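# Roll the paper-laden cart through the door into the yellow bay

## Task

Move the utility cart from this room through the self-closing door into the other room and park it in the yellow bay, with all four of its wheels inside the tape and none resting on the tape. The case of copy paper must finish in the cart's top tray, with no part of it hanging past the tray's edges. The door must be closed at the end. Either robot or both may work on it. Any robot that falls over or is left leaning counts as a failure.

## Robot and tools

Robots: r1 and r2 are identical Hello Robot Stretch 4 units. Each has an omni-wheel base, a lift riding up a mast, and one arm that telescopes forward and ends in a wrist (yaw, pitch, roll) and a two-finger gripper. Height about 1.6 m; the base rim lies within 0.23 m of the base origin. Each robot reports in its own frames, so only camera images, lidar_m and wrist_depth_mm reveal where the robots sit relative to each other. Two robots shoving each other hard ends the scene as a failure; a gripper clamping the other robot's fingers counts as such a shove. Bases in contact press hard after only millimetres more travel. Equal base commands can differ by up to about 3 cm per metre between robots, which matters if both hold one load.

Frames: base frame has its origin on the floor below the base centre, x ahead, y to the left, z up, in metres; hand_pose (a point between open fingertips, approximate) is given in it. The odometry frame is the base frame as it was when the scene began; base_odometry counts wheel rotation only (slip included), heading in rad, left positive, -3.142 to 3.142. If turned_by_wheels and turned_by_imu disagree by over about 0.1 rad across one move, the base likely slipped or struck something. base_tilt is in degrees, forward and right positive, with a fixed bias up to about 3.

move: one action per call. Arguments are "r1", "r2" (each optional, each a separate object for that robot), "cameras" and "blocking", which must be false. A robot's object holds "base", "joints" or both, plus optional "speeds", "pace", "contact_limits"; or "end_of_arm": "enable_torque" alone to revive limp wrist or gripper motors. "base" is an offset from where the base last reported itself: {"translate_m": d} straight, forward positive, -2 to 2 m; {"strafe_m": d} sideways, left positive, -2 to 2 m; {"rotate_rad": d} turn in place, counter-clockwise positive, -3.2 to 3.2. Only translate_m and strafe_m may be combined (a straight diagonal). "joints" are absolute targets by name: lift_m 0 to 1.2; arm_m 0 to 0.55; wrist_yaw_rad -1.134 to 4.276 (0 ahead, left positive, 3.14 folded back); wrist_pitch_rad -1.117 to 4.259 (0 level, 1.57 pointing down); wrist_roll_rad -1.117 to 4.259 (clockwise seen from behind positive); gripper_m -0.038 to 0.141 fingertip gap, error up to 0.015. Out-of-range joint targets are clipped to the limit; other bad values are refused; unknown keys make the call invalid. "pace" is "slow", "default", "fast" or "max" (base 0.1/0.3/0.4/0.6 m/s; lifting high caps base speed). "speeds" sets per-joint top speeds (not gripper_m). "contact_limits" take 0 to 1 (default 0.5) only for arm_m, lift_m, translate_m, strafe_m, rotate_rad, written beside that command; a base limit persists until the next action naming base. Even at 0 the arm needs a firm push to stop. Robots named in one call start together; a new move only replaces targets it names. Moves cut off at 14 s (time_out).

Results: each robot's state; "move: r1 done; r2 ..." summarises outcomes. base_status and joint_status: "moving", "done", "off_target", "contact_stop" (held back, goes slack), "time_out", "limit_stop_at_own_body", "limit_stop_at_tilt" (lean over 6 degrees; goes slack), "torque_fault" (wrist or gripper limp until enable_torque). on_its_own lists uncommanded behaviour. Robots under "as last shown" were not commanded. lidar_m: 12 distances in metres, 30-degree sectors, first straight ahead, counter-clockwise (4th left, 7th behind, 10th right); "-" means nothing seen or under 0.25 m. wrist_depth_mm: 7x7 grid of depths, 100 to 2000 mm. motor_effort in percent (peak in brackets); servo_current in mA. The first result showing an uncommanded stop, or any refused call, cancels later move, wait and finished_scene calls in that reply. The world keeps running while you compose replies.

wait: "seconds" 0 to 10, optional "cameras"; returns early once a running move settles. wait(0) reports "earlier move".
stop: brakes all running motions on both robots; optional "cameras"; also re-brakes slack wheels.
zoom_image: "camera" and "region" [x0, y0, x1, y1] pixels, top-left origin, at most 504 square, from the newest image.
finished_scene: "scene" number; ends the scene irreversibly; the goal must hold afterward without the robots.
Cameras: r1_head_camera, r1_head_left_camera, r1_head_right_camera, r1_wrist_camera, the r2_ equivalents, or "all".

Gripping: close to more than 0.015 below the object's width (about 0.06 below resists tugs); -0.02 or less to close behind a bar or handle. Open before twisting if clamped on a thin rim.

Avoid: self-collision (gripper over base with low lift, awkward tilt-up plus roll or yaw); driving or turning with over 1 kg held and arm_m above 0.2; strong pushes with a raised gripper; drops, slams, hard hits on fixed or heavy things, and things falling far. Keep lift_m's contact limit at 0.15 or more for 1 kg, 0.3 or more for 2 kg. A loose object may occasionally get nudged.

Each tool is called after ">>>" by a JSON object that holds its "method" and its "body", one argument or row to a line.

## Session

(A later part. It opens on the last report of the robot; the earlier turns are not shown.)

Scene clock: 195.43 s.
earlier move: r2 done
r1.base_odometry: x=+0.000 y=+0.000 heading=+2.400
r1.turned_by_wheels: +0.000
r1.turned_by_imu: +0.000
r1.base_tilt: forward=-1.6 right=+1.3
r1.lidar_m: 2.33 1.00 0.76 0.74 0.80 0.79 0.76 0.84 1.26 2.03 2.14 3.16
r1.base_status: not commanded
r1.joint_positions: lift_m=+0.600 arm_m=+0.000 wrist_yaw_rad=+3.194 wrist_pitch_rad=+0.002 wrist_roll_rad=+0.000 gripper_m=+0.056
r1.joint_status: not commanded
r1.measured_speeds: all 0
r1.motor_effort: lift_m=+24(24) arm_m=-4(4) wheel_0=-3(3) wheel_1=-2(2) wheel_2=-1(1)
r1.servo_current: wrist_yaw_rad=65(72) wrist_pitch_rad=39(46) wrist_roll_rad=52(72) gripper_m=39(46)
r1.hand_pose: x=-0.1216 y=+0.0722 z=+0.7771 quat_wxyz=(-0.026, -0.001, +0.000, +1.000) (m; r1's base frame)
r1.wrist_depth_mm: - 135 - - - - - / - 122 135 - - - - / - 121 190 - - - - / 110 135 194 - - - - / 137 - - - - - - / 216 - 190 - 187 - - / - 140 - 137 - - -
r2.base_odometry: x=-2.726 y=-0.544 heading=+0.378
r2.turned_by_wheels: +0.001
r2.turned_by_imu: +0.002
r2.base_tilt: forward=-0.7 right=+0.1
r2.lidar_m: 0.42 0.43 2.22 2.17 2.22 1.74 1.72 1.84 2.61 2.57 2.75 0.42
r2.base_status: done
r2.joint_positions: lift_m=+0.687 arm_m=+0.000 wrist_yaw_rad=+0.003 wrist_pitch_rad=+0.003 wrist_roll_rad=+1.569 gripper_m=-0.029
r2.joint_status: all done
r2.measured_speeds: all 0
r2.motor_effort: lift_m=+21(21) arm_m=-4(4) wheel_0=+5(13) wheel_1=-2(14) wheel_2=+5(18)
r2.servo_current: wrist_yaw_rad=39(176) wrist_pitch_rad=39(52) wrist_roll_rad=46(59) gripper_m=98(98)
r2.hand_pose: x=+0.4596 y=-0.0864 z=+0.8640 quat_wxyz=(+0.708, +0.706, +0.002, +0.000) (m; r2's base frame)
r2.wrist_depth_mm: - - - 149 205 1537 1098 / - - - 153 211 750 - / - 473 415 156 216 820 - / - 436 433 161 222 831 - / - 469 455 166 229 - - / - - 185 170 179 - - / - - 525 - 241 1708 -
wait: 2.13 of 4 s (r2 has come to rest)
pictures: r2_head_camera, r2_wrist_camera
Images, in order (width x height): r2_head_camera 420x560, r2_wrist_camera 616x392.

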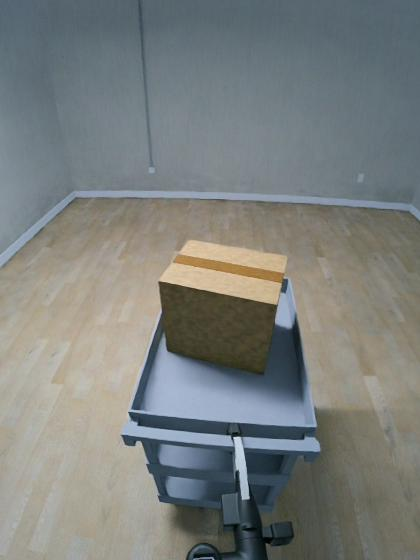

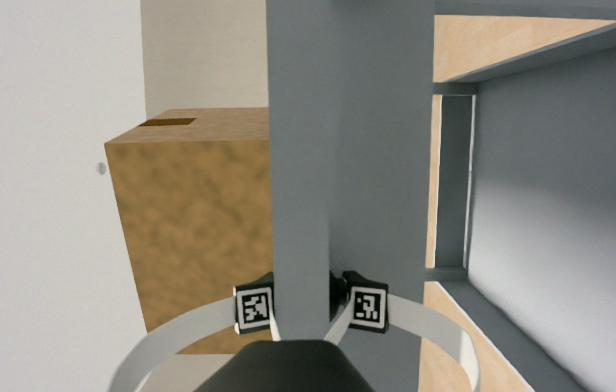

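>>> {"method": "move", "body": {
  "blocking": false,
  "r2": {"joints":{"gripper_m":0.09}}
}}

>>> {"method": "wait", "body": {
  "seconds": 2
}}

>>> {"method": "move", "body": {
  "blocking": false,
  "r2": {"base":{"translate_m":-0.5}}
}}

>>> {"method": "wait", "body": {
  "seconds": 4
}}

>>> {"method": "move", "body": {
  "blocking": false,
  "r2": {"base":{"rotate_rad":3.14},"joints":{"lift_m":0.8,"wrist_roll_rad":0.0}}
}}

>>> {"method": "wait", "body": {
  "seconds": 4,
  "cameras": ["r2_head_camera","r2_wrist_camera"]
}}

>>> {"method": "wait", "body": {
  "seconds": 1,
  "cameras": ["r2_head_camera","r2_wrist_camera"]
}}

Scene clock: 226.13 s.
move: r2 moving
r1: as last shown
r1.lidar_m: 2.35 1.04 0.77 0.75 0.82 0.80 0.78 0.83 1.22 2.01 2.15 3.16
r1.servo_current: wrist_yaw_rad=52(59) wrist_pitch_rad=39(46) wrist_roll_rad=59(65) gripper_m=33(46)
r1.wrist_depth_mm: - 135 - - - - - / - 122 135 - - - - / - 121 190 - - - - / 110 135 194 - - - - / 137 - - - - - - / 215 - 191 - 188 - - / - 140 - 136 - - -
r2.base_odometry: x=-2.726 y=-0.544 heading=+0.378
r2.turned_by_wheels: +0.000
r2.turned_by_imu: +0.000
r2.base_tilt: forward=-0.7 right=+0.0
r2.lidar_m: 0.39 0.44 2.23 2.17 2.22 1.74 1.73 1.85 2.59 2.57 2.76 0.43
r2.base_status: not commanded
r2.joint_positions: lift_m=+0.687 arm_m=+0.000 wrist_yaw_rad=+0.003 wrist_pitch_rad=+0.003 wrist_roll_rad=+1.569 gripper_m=-0.003
r2.joint_status: gripper_m moving
r2.measured_speeds: translate_m=+0.000 strafe_m=+0.000 rotate_rad=+0.000 lift_m=+0.000 arm_m=+0.000 wrist_yaw_rad=-0.001 wrist_pitch_rad=+0.000 wrist_roll_rad=+0.000
r2.motor_effort: lift_m=+21(21) arm_m=-3(4) wheel_0=+5(5) wheel_1=-2(3) wheel_2=+4(5)
r2.servo_current: wrist_yaw_rad=39(59) wrist_pitch_rad=39(46) wrist_roll_rad=46(59) gripper_m=91(91)
r2.hand_pose: x=+0.4595 y=-0.0866 z=+0.8640 quat_wxyz=(+0.708, +0.706, +0.002, +0.000) (m; r2's base frame)
r2.wrist_depth_mm: - - - 153 208 1464 1160 / - - - 156 215 759 - / - 569 424 160 220 820 - / - 436 436 165 225 831 - / - 473 466 170 231 - - / - - 187 173 182 - - / - - 530 - 243 - -
pictures: none

Scene clock: 227.53 s.
earlier move: r2 done
r1.base_odometry: x=+0.000 y=+0.000 heading=+2.400
r1.turned_by_wheels: +0.000
r1.turned_by_imu: +0.000
r1.base_tilt: forward=-1.6 right=+1.3
r1.lidar_m: 2.31 1.03 0.77 0.73 0.82 0.78 0.77 0.83 1.22 2.03 2.16 3.14
r1.base_status: not commanded
r1.joint_positions: lift_m=+0.600 arm_m=+0.000 wrist_yaw_rad=+3.194 wrist_pitch_rad=+0.002 wrist_roll_rad=+0.000 gripper_m=+0.056
r1.joint_status: not commanded
r1.measured_speeds: all 0
r1.motor_effort: lift_m=+24(24) arm_m=-4(4) wheel_0=-3(3) wheel_1=-2(2) wheel_2=-1(1)
r1.servo_current: wrist_yaw_rad=52(65) wrist_pitch_rad=46(52) wrist_roll_rad=46(65) gripper_m=46(46)
r1.hand_pose: x=-0.1216 y=+0.0722 z=+0.7771 quat_wxyz=(-0.026, -0.001, +0.000, +1.000) (m; r1's base frame)
r1.wrist_depth_mm: - 135 - - - - - / - 122 135 - - - - / - 121 190 - - - - / 110 135 195 - - - - / 137 - - - - - - / 216 - 190 - 188 - - / - 141 - 137 - - -
r2.base_odometry: x=-2.726 y=-0.544 heading=+0.378
r2.turned_by_wheels: +0.000
r2.turned_by_imu: +0.000
r2.base_tilt: forward=-0.7 right=+0.1
r2.lidar_m: 0.40 0.45 2.20 2.17 2.22 1.76 1.70 1.87 2.60 2.55 2.79 0.42
r2.base_status: not commanded
r2.joint_positions: lift_m=+0.687 arm_m=+0.000 wrist_yaw_rad=+0.002 wrist_pitch_rad=+0.003 wrist_roll_rad=+1.569 gripper_m=+0.090
r2.joint_status: all done
r2.measured_speeds: all 0
r2.motor_effort: lift_m=+21(21) arm_m=-4(4) wheel_0=+5(6) wheel_1=-2(3) wheel_2=+2(5)
r2.servo_current: wrist_yaw_rad=52(59) wrist_pitch_rad=46(52) wrist_roll_rad=39(59) gripper_m=59(117)
r2.hand_pose: x=+0.4594 y=-0.0869 z=+0.8640 quat_wxyz=(+0.708, +0.706, +0.002, -0.001) (m; r2's base frame)
r2.wrist_depth_mm: - - - 163 221 1397 424 / - - - 168 226 1430 - / - - 455 173 231 820 - / - 452 445 234 237 842 - / - - 473 180 241 866 - / - - 193 183 186 - - / - - 535 - - 1863 -
wait: 1.40 of 2 s (r2 has come to rest)
pictures: none

Scene clock: 228.03 s.
move: r2 moving
r1: as last shown
r1.lidar_m: 2.36 1.02 0.76 0.75 0.81 0.79 0.77 0.82 1.23 2.02 2.14 3.08
r1.motor_effort: lift_m=+24(24) arm_m=-4(4) wheel_0=-2(3) wheel_1=-2(2) wheel_2=-1(1)
r1.servo_current: wrist_yaw_rad=59(78) wrist_pitch_rad=46(46) wrist_roll_rad=26(52) gripper_m=39(46)
r1.wrist_depth_mm: - 135 - - - - - / - 122 135 - - - - / - 121 190 - - - - / 110 136 195 - - - - / 137 - - - - - - / 216 - 191 - 187 - - / - 140 - 137 - - -
r2.base_odometry: x=-2.755 y=-0.556 heading=+0.378
r2.turned_by_wheels: +0.000
r2.turned_by_imu: +0.000
r2.base_tilt: forward=-0.7 right=+0.1
r2.lidar_m: 0.45 0.48 2.23 2.19 2.14 1.71 1.69 1.80 2.60 2.53 2.77 0.45
r2.base_status: translate_m moving
r2.joint_positions: lift_m=+0.687 arm_m=+0.000 wrist_yaw_rad=+0.002 wrist_pitch_rad=+0.003 wrist_roll_rad=+1.569 gripper_m=+0.090
r2.joint_status: not commanded
r2.measured_speeds: translate_m=-0.122 strafe_m=+0.000 rotate_rad=+0.000 lift_m=+0.000 arm_m=+0.000 wrist_yaw_rad=+0.000 wrist_pitch_rad=+0.000 wrist_roll_rad=+0.000
r2.motor_effort: lift_m=+18(21) arm_m=-4(4) wheel_0=-9(10) wheel_1=-9(9) wheel_2=+13(13)
r2.servo_current: wrist_yaw_rad=46(59) wrist_pitch_rad=39(46) wrist_roll_rad=52(59) gripper_m=59(59)
r2.hand_pose: x=+0.4594 y=-0.0869 z=+0.8643 quat_wxyz=(+0.708, +0.706, +0.002, +0.000) (m; r2's base frame)
r2.wrist_depth_mm: - - - 189 243 249 249 / - - - 248 249 831 - / - - 477 253 256 842 - / - - 473 259 262 878 - / - - 496 208 267 878 - / - - 193 212 198 - - / - - - - - 1756 -
pictures: none

Scene clock: 230.70 s.
earlier move: r2 done
r1.base_odometry: x=+0.000 y=+0.000 heading=+2.400
r1.turned_by_wheels: +0.000
r1.turned_by_imu: +0.000
r1.base_tilt: forward=-1.5 right=+1.3
r1.lidar_m: 2.33 1.02 0.79 0.74 0.81 0.79 0.77 0.85 1.23 2.04 2.15 3.15
r1.base_status: not commanded
r1.joint_positions: lift_m=+0.600 arm_m=+0.000 wrist_yaw_rad=+3.194 wrist_pitch_rad=+0.002 wrist_roll_rad=+0.000 gripper_m=+0.056
r1.joint_status: not commanded
r1.measured_speeds: all 0
r1.motor_effort: lift_m=+24(24) arm_m=-4(4) wheel_0=-3(3) wheel_1=-2(2) wheel_2=-1(1)
r1.servo_current: wrist_yaw_rad=59(78) wrist_pitch_rad=39(52) wrist_roll_rad=65(65) gripper_m=39(46)
r1.hand_pose: x=-0.1216 y=+0.0722 z=+0.7771 quat_wxyz=(-0.026, -0.001, +0.000, +1.000) (m; r1's base frame)
r1.wrist_depth_mm: - 135 - - - - - / - 122 135 - - - - / - 121 190 - - - - / 110 136 194 - - - - / 137 - - - - - - / 215 - 190 - 187 - - / - 140 - 137 - - -
r2.base_odometry: x=-3.191 y=-0.729 heading=+0.378
r2.turned_by_wheels: +0.000
r2.turned_by_imu: +0.000
r2.base_tilt: forward=-0.7 right=+0.1
r2.lidar_m: 0.90 2.89 2.27 2.24 1.61 1.23 1.22 1.30 1.99 2.49 2.71 0.91
r2.base_status: done
r2.joint_positions: lift_m=+0.687 arm_m=+0.000 wrist_yaw_rad=+0.002 wrist_pitch_rad=+0.003 wrist_roll_rad=+1.569 gripper_m=+0.090
r2.joint_status: not commanded
r2.measured_speeds: all 0
r2.motor_effort: lift_m=+18(21) arm_m=-3(4) wheel_0=-3(10) wheel_1=-5(9) wheel_2=+3(13)
r2.servo_current: wrist_yaw_rad=52(59) wrist_pitch_rad=39(52) wrist_roll_rad=39(59) gripper_m=52(59)
r2.hand_pose: x=+0.4594 y=-0.0869 z=+0.8643 quat_wxyz=(+0.708, +0.706, +0.002, +0.000) (m; r2's base frame)
r2.wrist_depth_mm: - - - - - 1708 1182 / - - - - - 1756 1205 / - - - 1060 - 715 - / - - - 917 - 732 - / - - - 960 - 750 - / - - 194 759 189 1430 1255 / - - - - - 1756 1182
wait: 2.67 of 4 s (r2 has come to rest)
pictures: none

Scene clock: 231.20 s.
move: r2 moving
r1: as last shown
r1.base_tilt: forward=-1.6 right=+1.2
r1.lidar_m: 2.36 1.03 0.77 0.75 0.81 0.79 0.77 0.83 1.24 2.03 2.15 3.17
r1.servo_current: wrist_yaw_rad=46(65) wrist_pitch_rad=33(46) wrist_roll_rad=46(59) gripper_m=46(46)
r1.wrist_depth_mm: - 135 - - - - - / - 122 135 - - - - / - 121 190 - - - - / 110 135 194 - - - - / 137 - - - - - - / 216 - 191 - 188 - - / - 140 - 136 - - -
r2.base_odometry: x=-3.191 y=-0.729 heading=+0.630
r2.turned_by_wheels: +0.252
r2.turned_by_imu: +0.245
r2.base_tilt: forward=-0.7 right=+0.0
r2.lidar_m: 0.91 2.48 2.21 2.14 1.38 1.22 1.23 1.51 2.51 2.54 3.12 0.90
r2.base_status: rotate_rad moving
r2.joint_positions: lift_m=+0.725 arm_m=+0.000 wrist_yaw_rad=+0.002 wrist_pitch_rad=+0.003 wrist_roll_rad=+0.982 gripper_m=+0.090
r2.joint_status: lift_m moving; wrist_roll_rad moving
r2.measured_speeds: translate_m=+0.001 strafe_m=-0.001 rotate_rad=+0.974 lift_m=+0.146 arm_m=+0.000 wrist_yaw_rad=+0.000 wrist_pitch_rad=+0.000 wrist_roll_rad=-1.820
r2.motor_effort: lift_m=+23(26) arm_m=-3(4) wheel_0=-7(12) wheel_1=-9(10) wheel_2=-10(12)
r2.servo_current: wrist_yaw_rad=52(52) wrist_pitch_rad=46(46) wrist_roll_rad=91(111) gripper_m=52(52)
r2.hand_pose: x=+0.4595 y=-0.0869 z=+0.9020 quat_wxyz=(+0.882, +0.472, +0.002, +0.000) (m; r2's base frame)
r2.wrist_depth_mm: 1366 - - - - - - / - - - 891 854 1182 1808 / - - - 960 699 1255 647 / - - - - 1336 - 668 / - - - - - 732 - / - - 194 - 191 809 - / - - - - 1863 1430 1025
pictures: none

Scene clock: 233.57 s.
earlier move: r2 done
r1.base_odometry: x=+0.000 y=+0.000 heading=+2.400
r1.turned_by_wheels: +0.000
r1.turned_by_imu: +0.000
r1.base_tilt: forward=-1.5 right=+1.3
r1.lidar_m: 2.33 1.00 0.76 0.74 0.81 0.79 0.76 0.84 1.23 2.02 2.17 3.16
r1.base_status: not commanded
r1.joint_positions: lift_m=+0.600 arm_m=+0.000 wrist_yaw_rad=+3.194 wrist_pitch_rad=+0.002 wrist_roll_rad=+0.000 gripper_m=+0.056
r1.joint_status: not commanded
r1.measured_speeds: all 0
r1.motor_effort: lift_m=+24(24) arm_m=-4(4) wheel_0=-2(3) wheel_1=-2(2) wheel_2=-1(1)
r1.servo_current: wrist_yaw_rad=59(65) wrist_pitch_rad=39(52) wrist_roll_rad=52(65) gripper_m=46(46)
r1.hand_pose: x=-0.1216 y=+0.0722 z=+0.7771 quat_wxyz=(-0.026, -0.001, +0.000, +1.000) (m; r1's base frame)
r1.wrist_depth_mm: - 134 - - - - - / - 122 135 - - - - / - 121 190 - - - - / 110 135 193 - - - - / 137 - - - - - - / 216 - 191 - 187 - - / - 140 - 137 - - -
r2.base_odometry: x=-3.191 y=-0.729 heading=-2.766
r2.turned_by_wheels: +2.887
r2.turned_by_imu: +2.810
r2.base_tilt: forward=-0.7 right=+0.1
r2.lidar_m: 1.21 1.28 1.91 2.51 2.70 0.94 0.89 2.98 2.28 2.23 1.62 1.28
r2.base_status: done
r2.joint_positions: lift_m=+0.800 arm_m=+0.000 wrist_yaw_rad=+0.002 wrist_pitch_rad=+0.003 wrist_roll_rad=+0.002 gripper_m=+0.090
r2.joint_status: all done
r2.measured_speeds: all 0
r2.motor_effort: lift_m=+21(26) arm_m=-4(4) wheel_0=-1(12) wheel_1=-4(10) wheel_2=-3(13)
r2.servo_current: wrist_yaw_rad=33(59) wrist_pitch_rad=46(46) wrist_roll_rad=46(111) gripper_m=52(59)
r2.hand_pose: x=+0.4595 y=-0.0869 z=+0.9770 quat_wxyz=(+1.000, +0.001, +0.002, +0.001) (m; r2's base frame)
r2.wrist_depth_mm: - - - - - - - / - - - - - - - / - 1060 - - - - - / - 1042 - - - - - / - - - - - - - / - - 189 - 187 - - / - - - - - - -
wait: 2.37 of 4 s (r2 has come to rest)
pictures: r2_head_camera, r2_wrist_camera
Images, in order (width x height): r2_head_camera 420x560, r2_wrist_camera 616x392.

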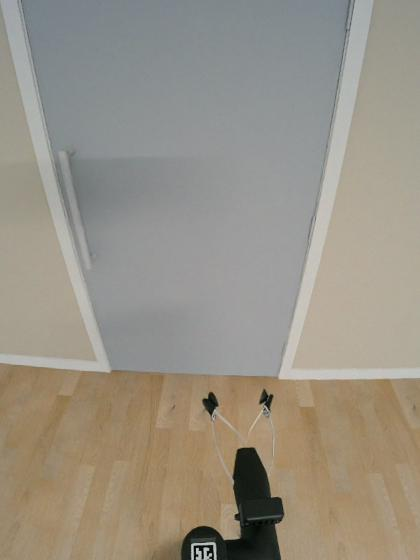

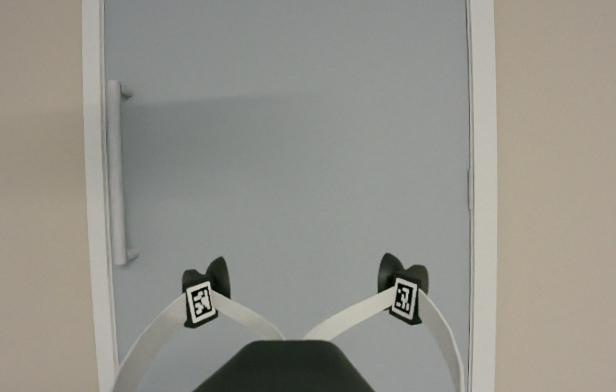

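Scene clock: 234.57 s.
r1.base_odometry: x=+0.000 y=+0.000 heading=+2.400
r1.turned_by_wheels: +0.000
r1.turned_by_imu: +0.000
r1.base_tilt: forward=-1.6 right=+1.3
r1.lidar_m: 2.32 1.01 0.78 0.74 0.81 0.79 0.76 0.85 1.23 2.02 2.15 3.15
r1.base_status: not commanded
r1.joint_positions: lift_m=+0.600 arm_m=+0.000 wrist_yaw_rad=+3.194 wrist_pitch_rad=+0.002 wrist_roll_rad=+0.000 gripper_m=+0.056
r1.joint_status: not commanded
r1.measured_speeds: all 0
r1.motor_effort: lift_m=+24(24) arm_m=-4(4) wheel_0=-3(3) wheel_1=-2(2) wheel_2=-1(1)
r1.servo_current: wrist_yaw_rad=52(65) wrist_pitch_rad=46(52) wrist_roll_rad=39(65) gripper_m=39(46)
r1.hand_pose: x=-0.1216 y=+0.0722 z=+0.7771 quat_wxyz=(-0.026, -0.001, +0.000, +1.000) (m; r1's base frame)
r1.wrist_depth_mm: - 135 - - - - - / - 122 135 - - - - / - 121 189 - - - - / 110 136 193 - - - - / 137 - - - - - - / 216 - 190 - 187 - - / - 141 - 137 - - -
r2.base_odometry: x=-3.191 y=-0.729 heading=-2.766
r2.turned_by_wheels: +0.000
r2.turned_by_imu: +0.000
r2.base_tilt: forward=-0.7 right=+0.1
r2.lidar_m: 1.22 1.31 1.91 2.51 2.68 0.92 0.91 2.94 2.28 2.19 1.60 1.25
r2.base_status: done
r2.joint_positions: lift_m=+0.800 arm_m=+0.000 wrist_yaw_rad=+0.002 wrist_pitch_rad=+0.003 wrist_roll_rad=+0.002 gripper_m=+0.090
r2.joint_status: all done
r2.measured_speeds: all 0
r2.motor_effort: lift_m=+21(26) arm_m=-4(4) wheel_0=-1(12) wheel_1=-4(10) wheel_2=-3(13)
r2.servo_current: wrist_yaw_rad=46(59) wrist_pitch_rad=46(46) wrist_roll_rad=33(111) gripper_m=59(59)
r2.hand_pose: x=+0.4595 y=-0.0869 z=+0.9770 quat_wxyz=(+1.000, +0.001, +0.002, +0.001) (m; r2's base frame)
r2.wrist_depth_mm: - - - - - - - / - - - - - - - / - 1060 - - - - - / - 1060 - - - - - / - - - - - - - / - - 189 - 186 - - / - - - - - - -
wait: 1.00 s; at rest by 0.27 s
pictures: r2_head_camera, r2_wrist_camera
Images, in order (width x height): r2_head_camera 420x560, r2_wrist_camera 616x392.

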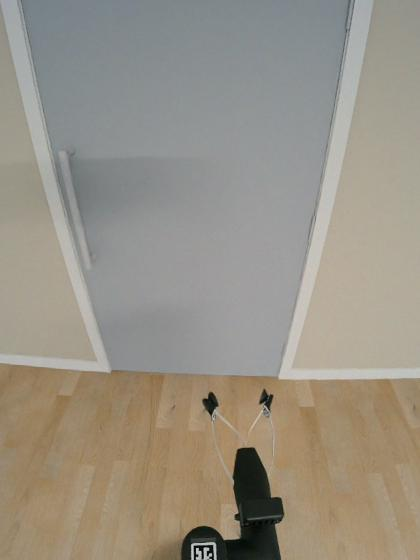

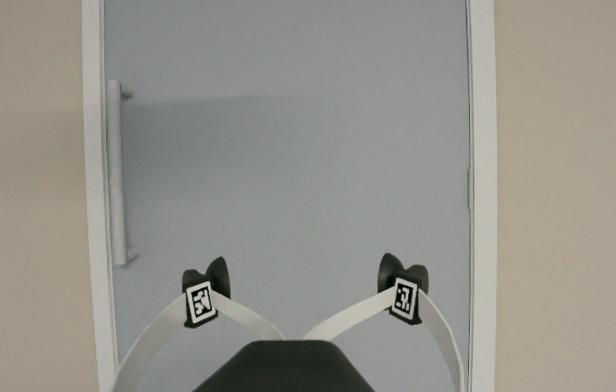

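>>> {"method": "move", "body": {
  "blocking": false,
  "r2": {"base":{"strafe_m":0.485,"translate_m":0.42}}
}}

>>> {"method": "wait", "body": {
  "seconds": 5,
  "cameras": ["r2_wrist_camera","r2_head_camera"]
}}

Scene clock: 242.60 s.
move: r2 moving
r1: as last shown
r1.base_tilt: forward=-1.6 right=+1.2
r1.lidar_m: 2.34 1.02 0.76 0.75 0.81 0.79 0.76 0.81 1.26 2.02 2.14 3.13
r1.servo_current: wrist_yaw_rad=59(59) wrist_pitch_rad=39(46) wrist_roll_rad=39(72) gripper_m=46(46)
r1.wrist_depth_mm: - 135 - - - - - / - 122 135 - - - - / - 121 191 - - - - / 110 135 194 - - - - / 137 - - - - - - / 215 - 190 - 187 - - / - 140 - 136 - - -
r2.base_odometry: x=-3.201 y=-0.759 heading=-2.767
r2.turned_by_wheels: +0.000
r2.turned_by_imu: +0.000
r2.base_tilt: forward=-0.7 right=+0.1
r2.lidar_m: 1.20 1.24 1.93 2.49 2.66 3.85 0.92 2.99 2.32 2.26 1.60 1.22
r2.base_status: translate_m moving; strafe_m moving
r2.joint_positions: lift_m=+0.800 arm_m=+0.000 wrist_yaw_rad=+0.002 wrist_pitch_rad=+0.003 wrist_roll_rad=+0.002 gripper_m=+0.090
r2.joint_status: not commanded
r2.measured_speeds: translate_m=+0.081 strafe_m=+0.094 rotate_rad=+0.002 lift_m=+0.000 arm_m=+0.000 wrist_yaw_rad=+0.000 wrist_pitch_rad=+0.000 wrist_roll_rad=+0.000
r2.motor_effort: lift_m=+21(21) arm_m=-4(4) wheel_0=-4(7) wheel_1=+10(11) wheel_2=-10(11)
r2.servo_current: wrist_yaw_rad=52(59) wrist_pitch_rad=33(46) wrist_roll_rad=52(59) gripper_m=59(59)
r2.hand_pose: x=+0.4595 y=-0.0869 z=+0.9770 quat_wxyz=(+1.000, +0.001, +0.002, +0.001) (m; r2's base frame)
r2.wrist_depth_mm: - - - - - - - / - - - - - - - / - 960 - - - - - / - 1025 - - - - - / - - - - - - - / - - 189 - 187 - - / - - - - - - -
pictures: none

Scene clock: 245.70 s.
earlier move: r2 done
r1.base_odometry: x=+0.000 y=+0.000 heading=+2.400
r1.turned_by_wheels: +0.000
r1.turned_by_imu: +0.000
r1.base_tilt: forward=-1.6 right=+1.3
r1.lidar_m: 2.35 1.01 0.76 0.74 0.81 0.81 0.77 0.82 1.23 2.01 2.17 3.14
r1.base_status: not commanded
r1.joint_positions: lift_m=+0.600 arm_m=+0.000 wrist_yaw_rad=+3.194 wrist_pitch_rad=+0.002 wrist_roll_rad=+0.000 gripper_m=+0.056
r1.joint_status: not commanded
r1.measured_speeds: all 0
r1.motor_effort: lift_m=+24(24) arm_m=-4(4) wheel_0=-3(3) wheel_1=-2(2) wheel_2=-1(1)
r1.servo_current: wrist_yaw_rad=46(72) wrist_pitch_rad=46(52) wrist_roll_rad=33(72) gripper_m=39(46)
r1.hand_pose: x=-0.1216 y=+0.0722 z=+0.7771 quat_wxyz=(-0.026, -0.001, +0.000, +1.000) (m; r1's base frame)
r1.wrist_depth_mm: - 135 - - - - - / - 122 135 - - - - / - 121 190 - - - - / 110 136 194 - - - - / 137 - - - - - - / 215 - 190 - 188 - - / - 141 - 137 - - -
r2.base_odometry: x=-3.404 y=-1.334 heading=-2.767
r2.turned_by_wheels: +0.000
r2.turned_by_imu: +0.002
r2.base_tilt: forward=-0.6 right=+0.1
r2.lidar_m: 0.77 0.91 1.35 1.99 2.14 3.12 1.34 1.37 2.79 2.53 1.14 0.87
r2.base_status: done
r2.joint_positions: lift_m=+0.800 arm_m=+0.000 wrist_yaw_rad=+0.002 wrist_pitch_rad=+0.003 wrist_roll_rad=+0.002 gripper_m=+0.090
r2.joint_status: not commanded
r2.measured_speeds: all 0
r2.motor_effort: lift_m=+21(21) arm_m=-4(4) wheel_0=-2(9) wheel_1=+3(12) wheel_2=-4(11)
r2.servo_current: wrist_yaw_rad=39(59) wrist_pitch_rad=46(46) wrist_roll_rad=46(59) gripper_m=52(59)
r2.hand_pose: x=+0.4595 y=-0.0869 z=+0.9770 quat_wxyz=(+1.000, +0.001, +0.002, +0.001) (m; r2's base frame)
r2.wrist_depth_mm: - - 627 539 - - - / - - 621 - - - - / - - 640 - - - - / - - - - - - - / - - - - - - - / - - 189 549 187 - - / - - - - - - -
wait: 3.10 of 5 s (r2 has come to rest)
pictures: r2_head_camera, r2_wrist_camera
Images, in order (width x height): r2_head_camera 420x560, r2_wrist_camera 616x392.

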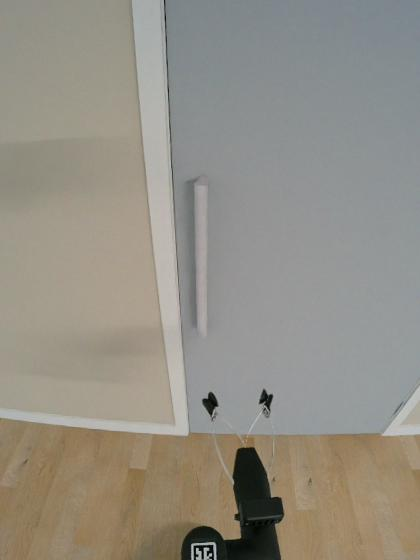

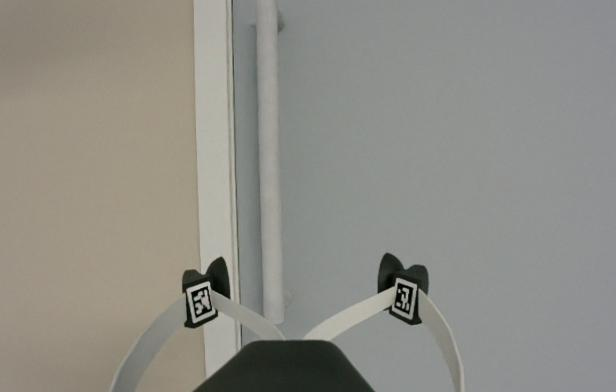

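>>> {"method": "move", "body": {
  "blocking": false,
  "r2": {"base":{"strafe_m":0.05,"translate_m":0.33},"pace":"slow","contact_limits":{"translate_m":0.15}}
}}

>>> {"method": "wait", "body": {
  "seconds": 6,
  "cameras": ["r2_wrist_camera","r2_head_camera"]
}}

Scene clock: 251.23 s.
move: r2 moving
r1: as last shown
r1.lidar_m: 2.33 1.01 0.77 0.75 0.81 0.81 0.77 0.84 1.25 2.03 2.15 3.13
r1.servo_current: wrist_yaw_rad=46(52) wrist_pitch_rad=33(39) wrist_roll_rad=39(59) gripper_m=39(46)
r1.wrist_depth_mm: - 135 - - - - - / - 123 135 - - - - / - 121 190 - - - - / 110 136 194 - - - - / 137 - - - - - - / 216 - 190 - 188 - - / - 140 - 137 - - -
r2.base_odometry: x=-3.415 y=-1.340 heading=-2.766
r2.turned_by_wheels: +0.000
r2.turned_by_imu: +0.000
r2.base_tilt: forward=-0.7 right=+0.1
r2.lidar_m: 0.76 0.88 1.33 1.97 2.13 3.15 1.36 1.40 2.80 2.51 1.11 0.84
r2.base_status: translate_m moving; strafe_m moving
r2.joint_positions: lift_m=+0.800 arm_m=+0.000 wrist_yaw_rad=+0.002 wrist_pitch_rad=+0.003 wrist_roll_rad=+0.002 gripper_m=+0.090
r2.joint_status: not commanded
r2.measured_speeds: translate_m=+0.049 strafe_m=+0.007 rotate_rad=-0.001 lift_m=+0.000 arm_m=+0.000 wrist_yaw_rad=+0.000 wrist_pitch_rad=+0.000 wrist_roll_rad=+0.000
r2.motor_effort: lift_m=+21(21) arm_m=-4(4) wheel_0=+6(7) wheel_1=+6(8) wheel_2=-10(10)
r2.servo_current: wrist_yaw_rad=46(52) wrist_pitch_rad=39(46) wrist_roll_rad=46(59) gripper_m=52(59)
r2.contact_limits: translate_m 0.15
r2.hand_pose: x=+0.4595 y=-0.0869 z=+0.9770 quat_wxyz=(+1.000, +0.001, +0.002, +0.001) (m; r2's base frame)
r2.wrist_depth_mm: - - 603 - - - - / - - 615 - - - - / - - 621 - - - - / - - 627 - - - - / - - - - - - - / - - 189 549 187 - - / - - - - - - -
pictures: none

Scene clock: 255.33 s.
earlier move: r2 done
r1.base_odometry: x=+0.000 y=+0.000 heading=+2.400
r1.turned_by_wheels: +0.000
r1.turned_by_imu: +0.000
r1.base_tilt: forward=-1.6 right=+1.2
r1.lidar_m: 2.34 1.02 0.76 0.75 0.81 0.79 0.77 0.84 1.22 2.03 2.15 3.12
r1.base_status: not commanded
r1.joint_positions: lift_m=+0.600 arm_m=+0.000 wrist_yaw_rad=+3.194 wrist_pitch_rad=+0.002 wrist_roll_rad=+0.000 gripper_m=+0.056
r1.joint_status: not commanded
r1.measured_speeds: all 0
r1.motor_effort: lift_m=+24(24) arm_m=-4(4) wheel_0=-2(3) wheel_1=-2(2) wheel_2=-1(1)
r1.servo_current: wrist_yaw_rad=59(65) wrist_pitch_rad=33(52) wrist_roll_rad=65(72) gripper_m=39(46)
r1.hand_pose: x=-0.1216 y=+0.0722 z=+0.7771 quat_wxyz=(-0.026, -0.001, +0.000, +1.000) (m; r1's base frame)
r1.wrist_depth_mm: - 135 - - - - - / - 122 135 - - - - / - 121 190 - - - - / 110 135 194 - - - - / 137 - - - - - - / 214 - 190 - 188 - - / - 141 - 137 - - -
r2.base_odometry: x=-3.693 y=-1.501 heading=-2.766
r2.turned_by_wheels: +0.000
r2.turned_by_imu: +0.001
r2.base_tilt: forward=-0.7 right=+0.1
r2.lidar_m: 0.43 0.55 0.84 1.92 2.08 3.01 1.69 1.73 2.89 1.58 0.72 0.54
r2.base_status: done
r2.joint_positions: lift_m=+0.800 arm_m=+0.000 wrist_yaw_rad=+0.002 wrist_pitch_rad=+0.003 wrist_roll_rad=+0.002 gripper_m=+0.090
r2.joint_status: not commanded
r2.measured_speeds: all 0
r2.motor_effort: lift_m=+21(21) arm_m=-4(4) wheel_0=+4(9) wheel_1=+4(8) wheel_2=-5(11)
r2.servo_current: wrist_yaw_rad=46(59) wrist_pitch_rad=39(46) wrist_roll_rad=46(65) gripper_m=46(59)
r2.contact_limits: translate_m 0.15
r2.hand_pose: x=+0.4595 y=-0.0869 z=+0.9770 quat_wxyz=(+1.000, +0.001, +0.002, +0.001) (m; r2's base frame)
r2.wrist_depth_mm: 322 298 301 290 283 277 268 / 322 301 303 291 286 278 272 / 325 301 304 293 287 279 272 / 329 304 306 296 290 281 274 / 330 304 307 294 291 283 276 / 334 310 195 227 198 285 277 / 338 325 310 - 294 283 279
wait: 4.10 of 6 s (r2 has come to rest)
pictures: r2_head_camera, r2_wrist_camera
Images, in order (width x height): r2_head_camera 420x560, r2_wrist_camera 616x392.

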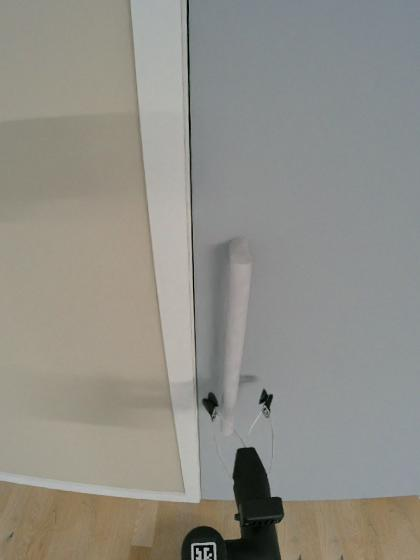

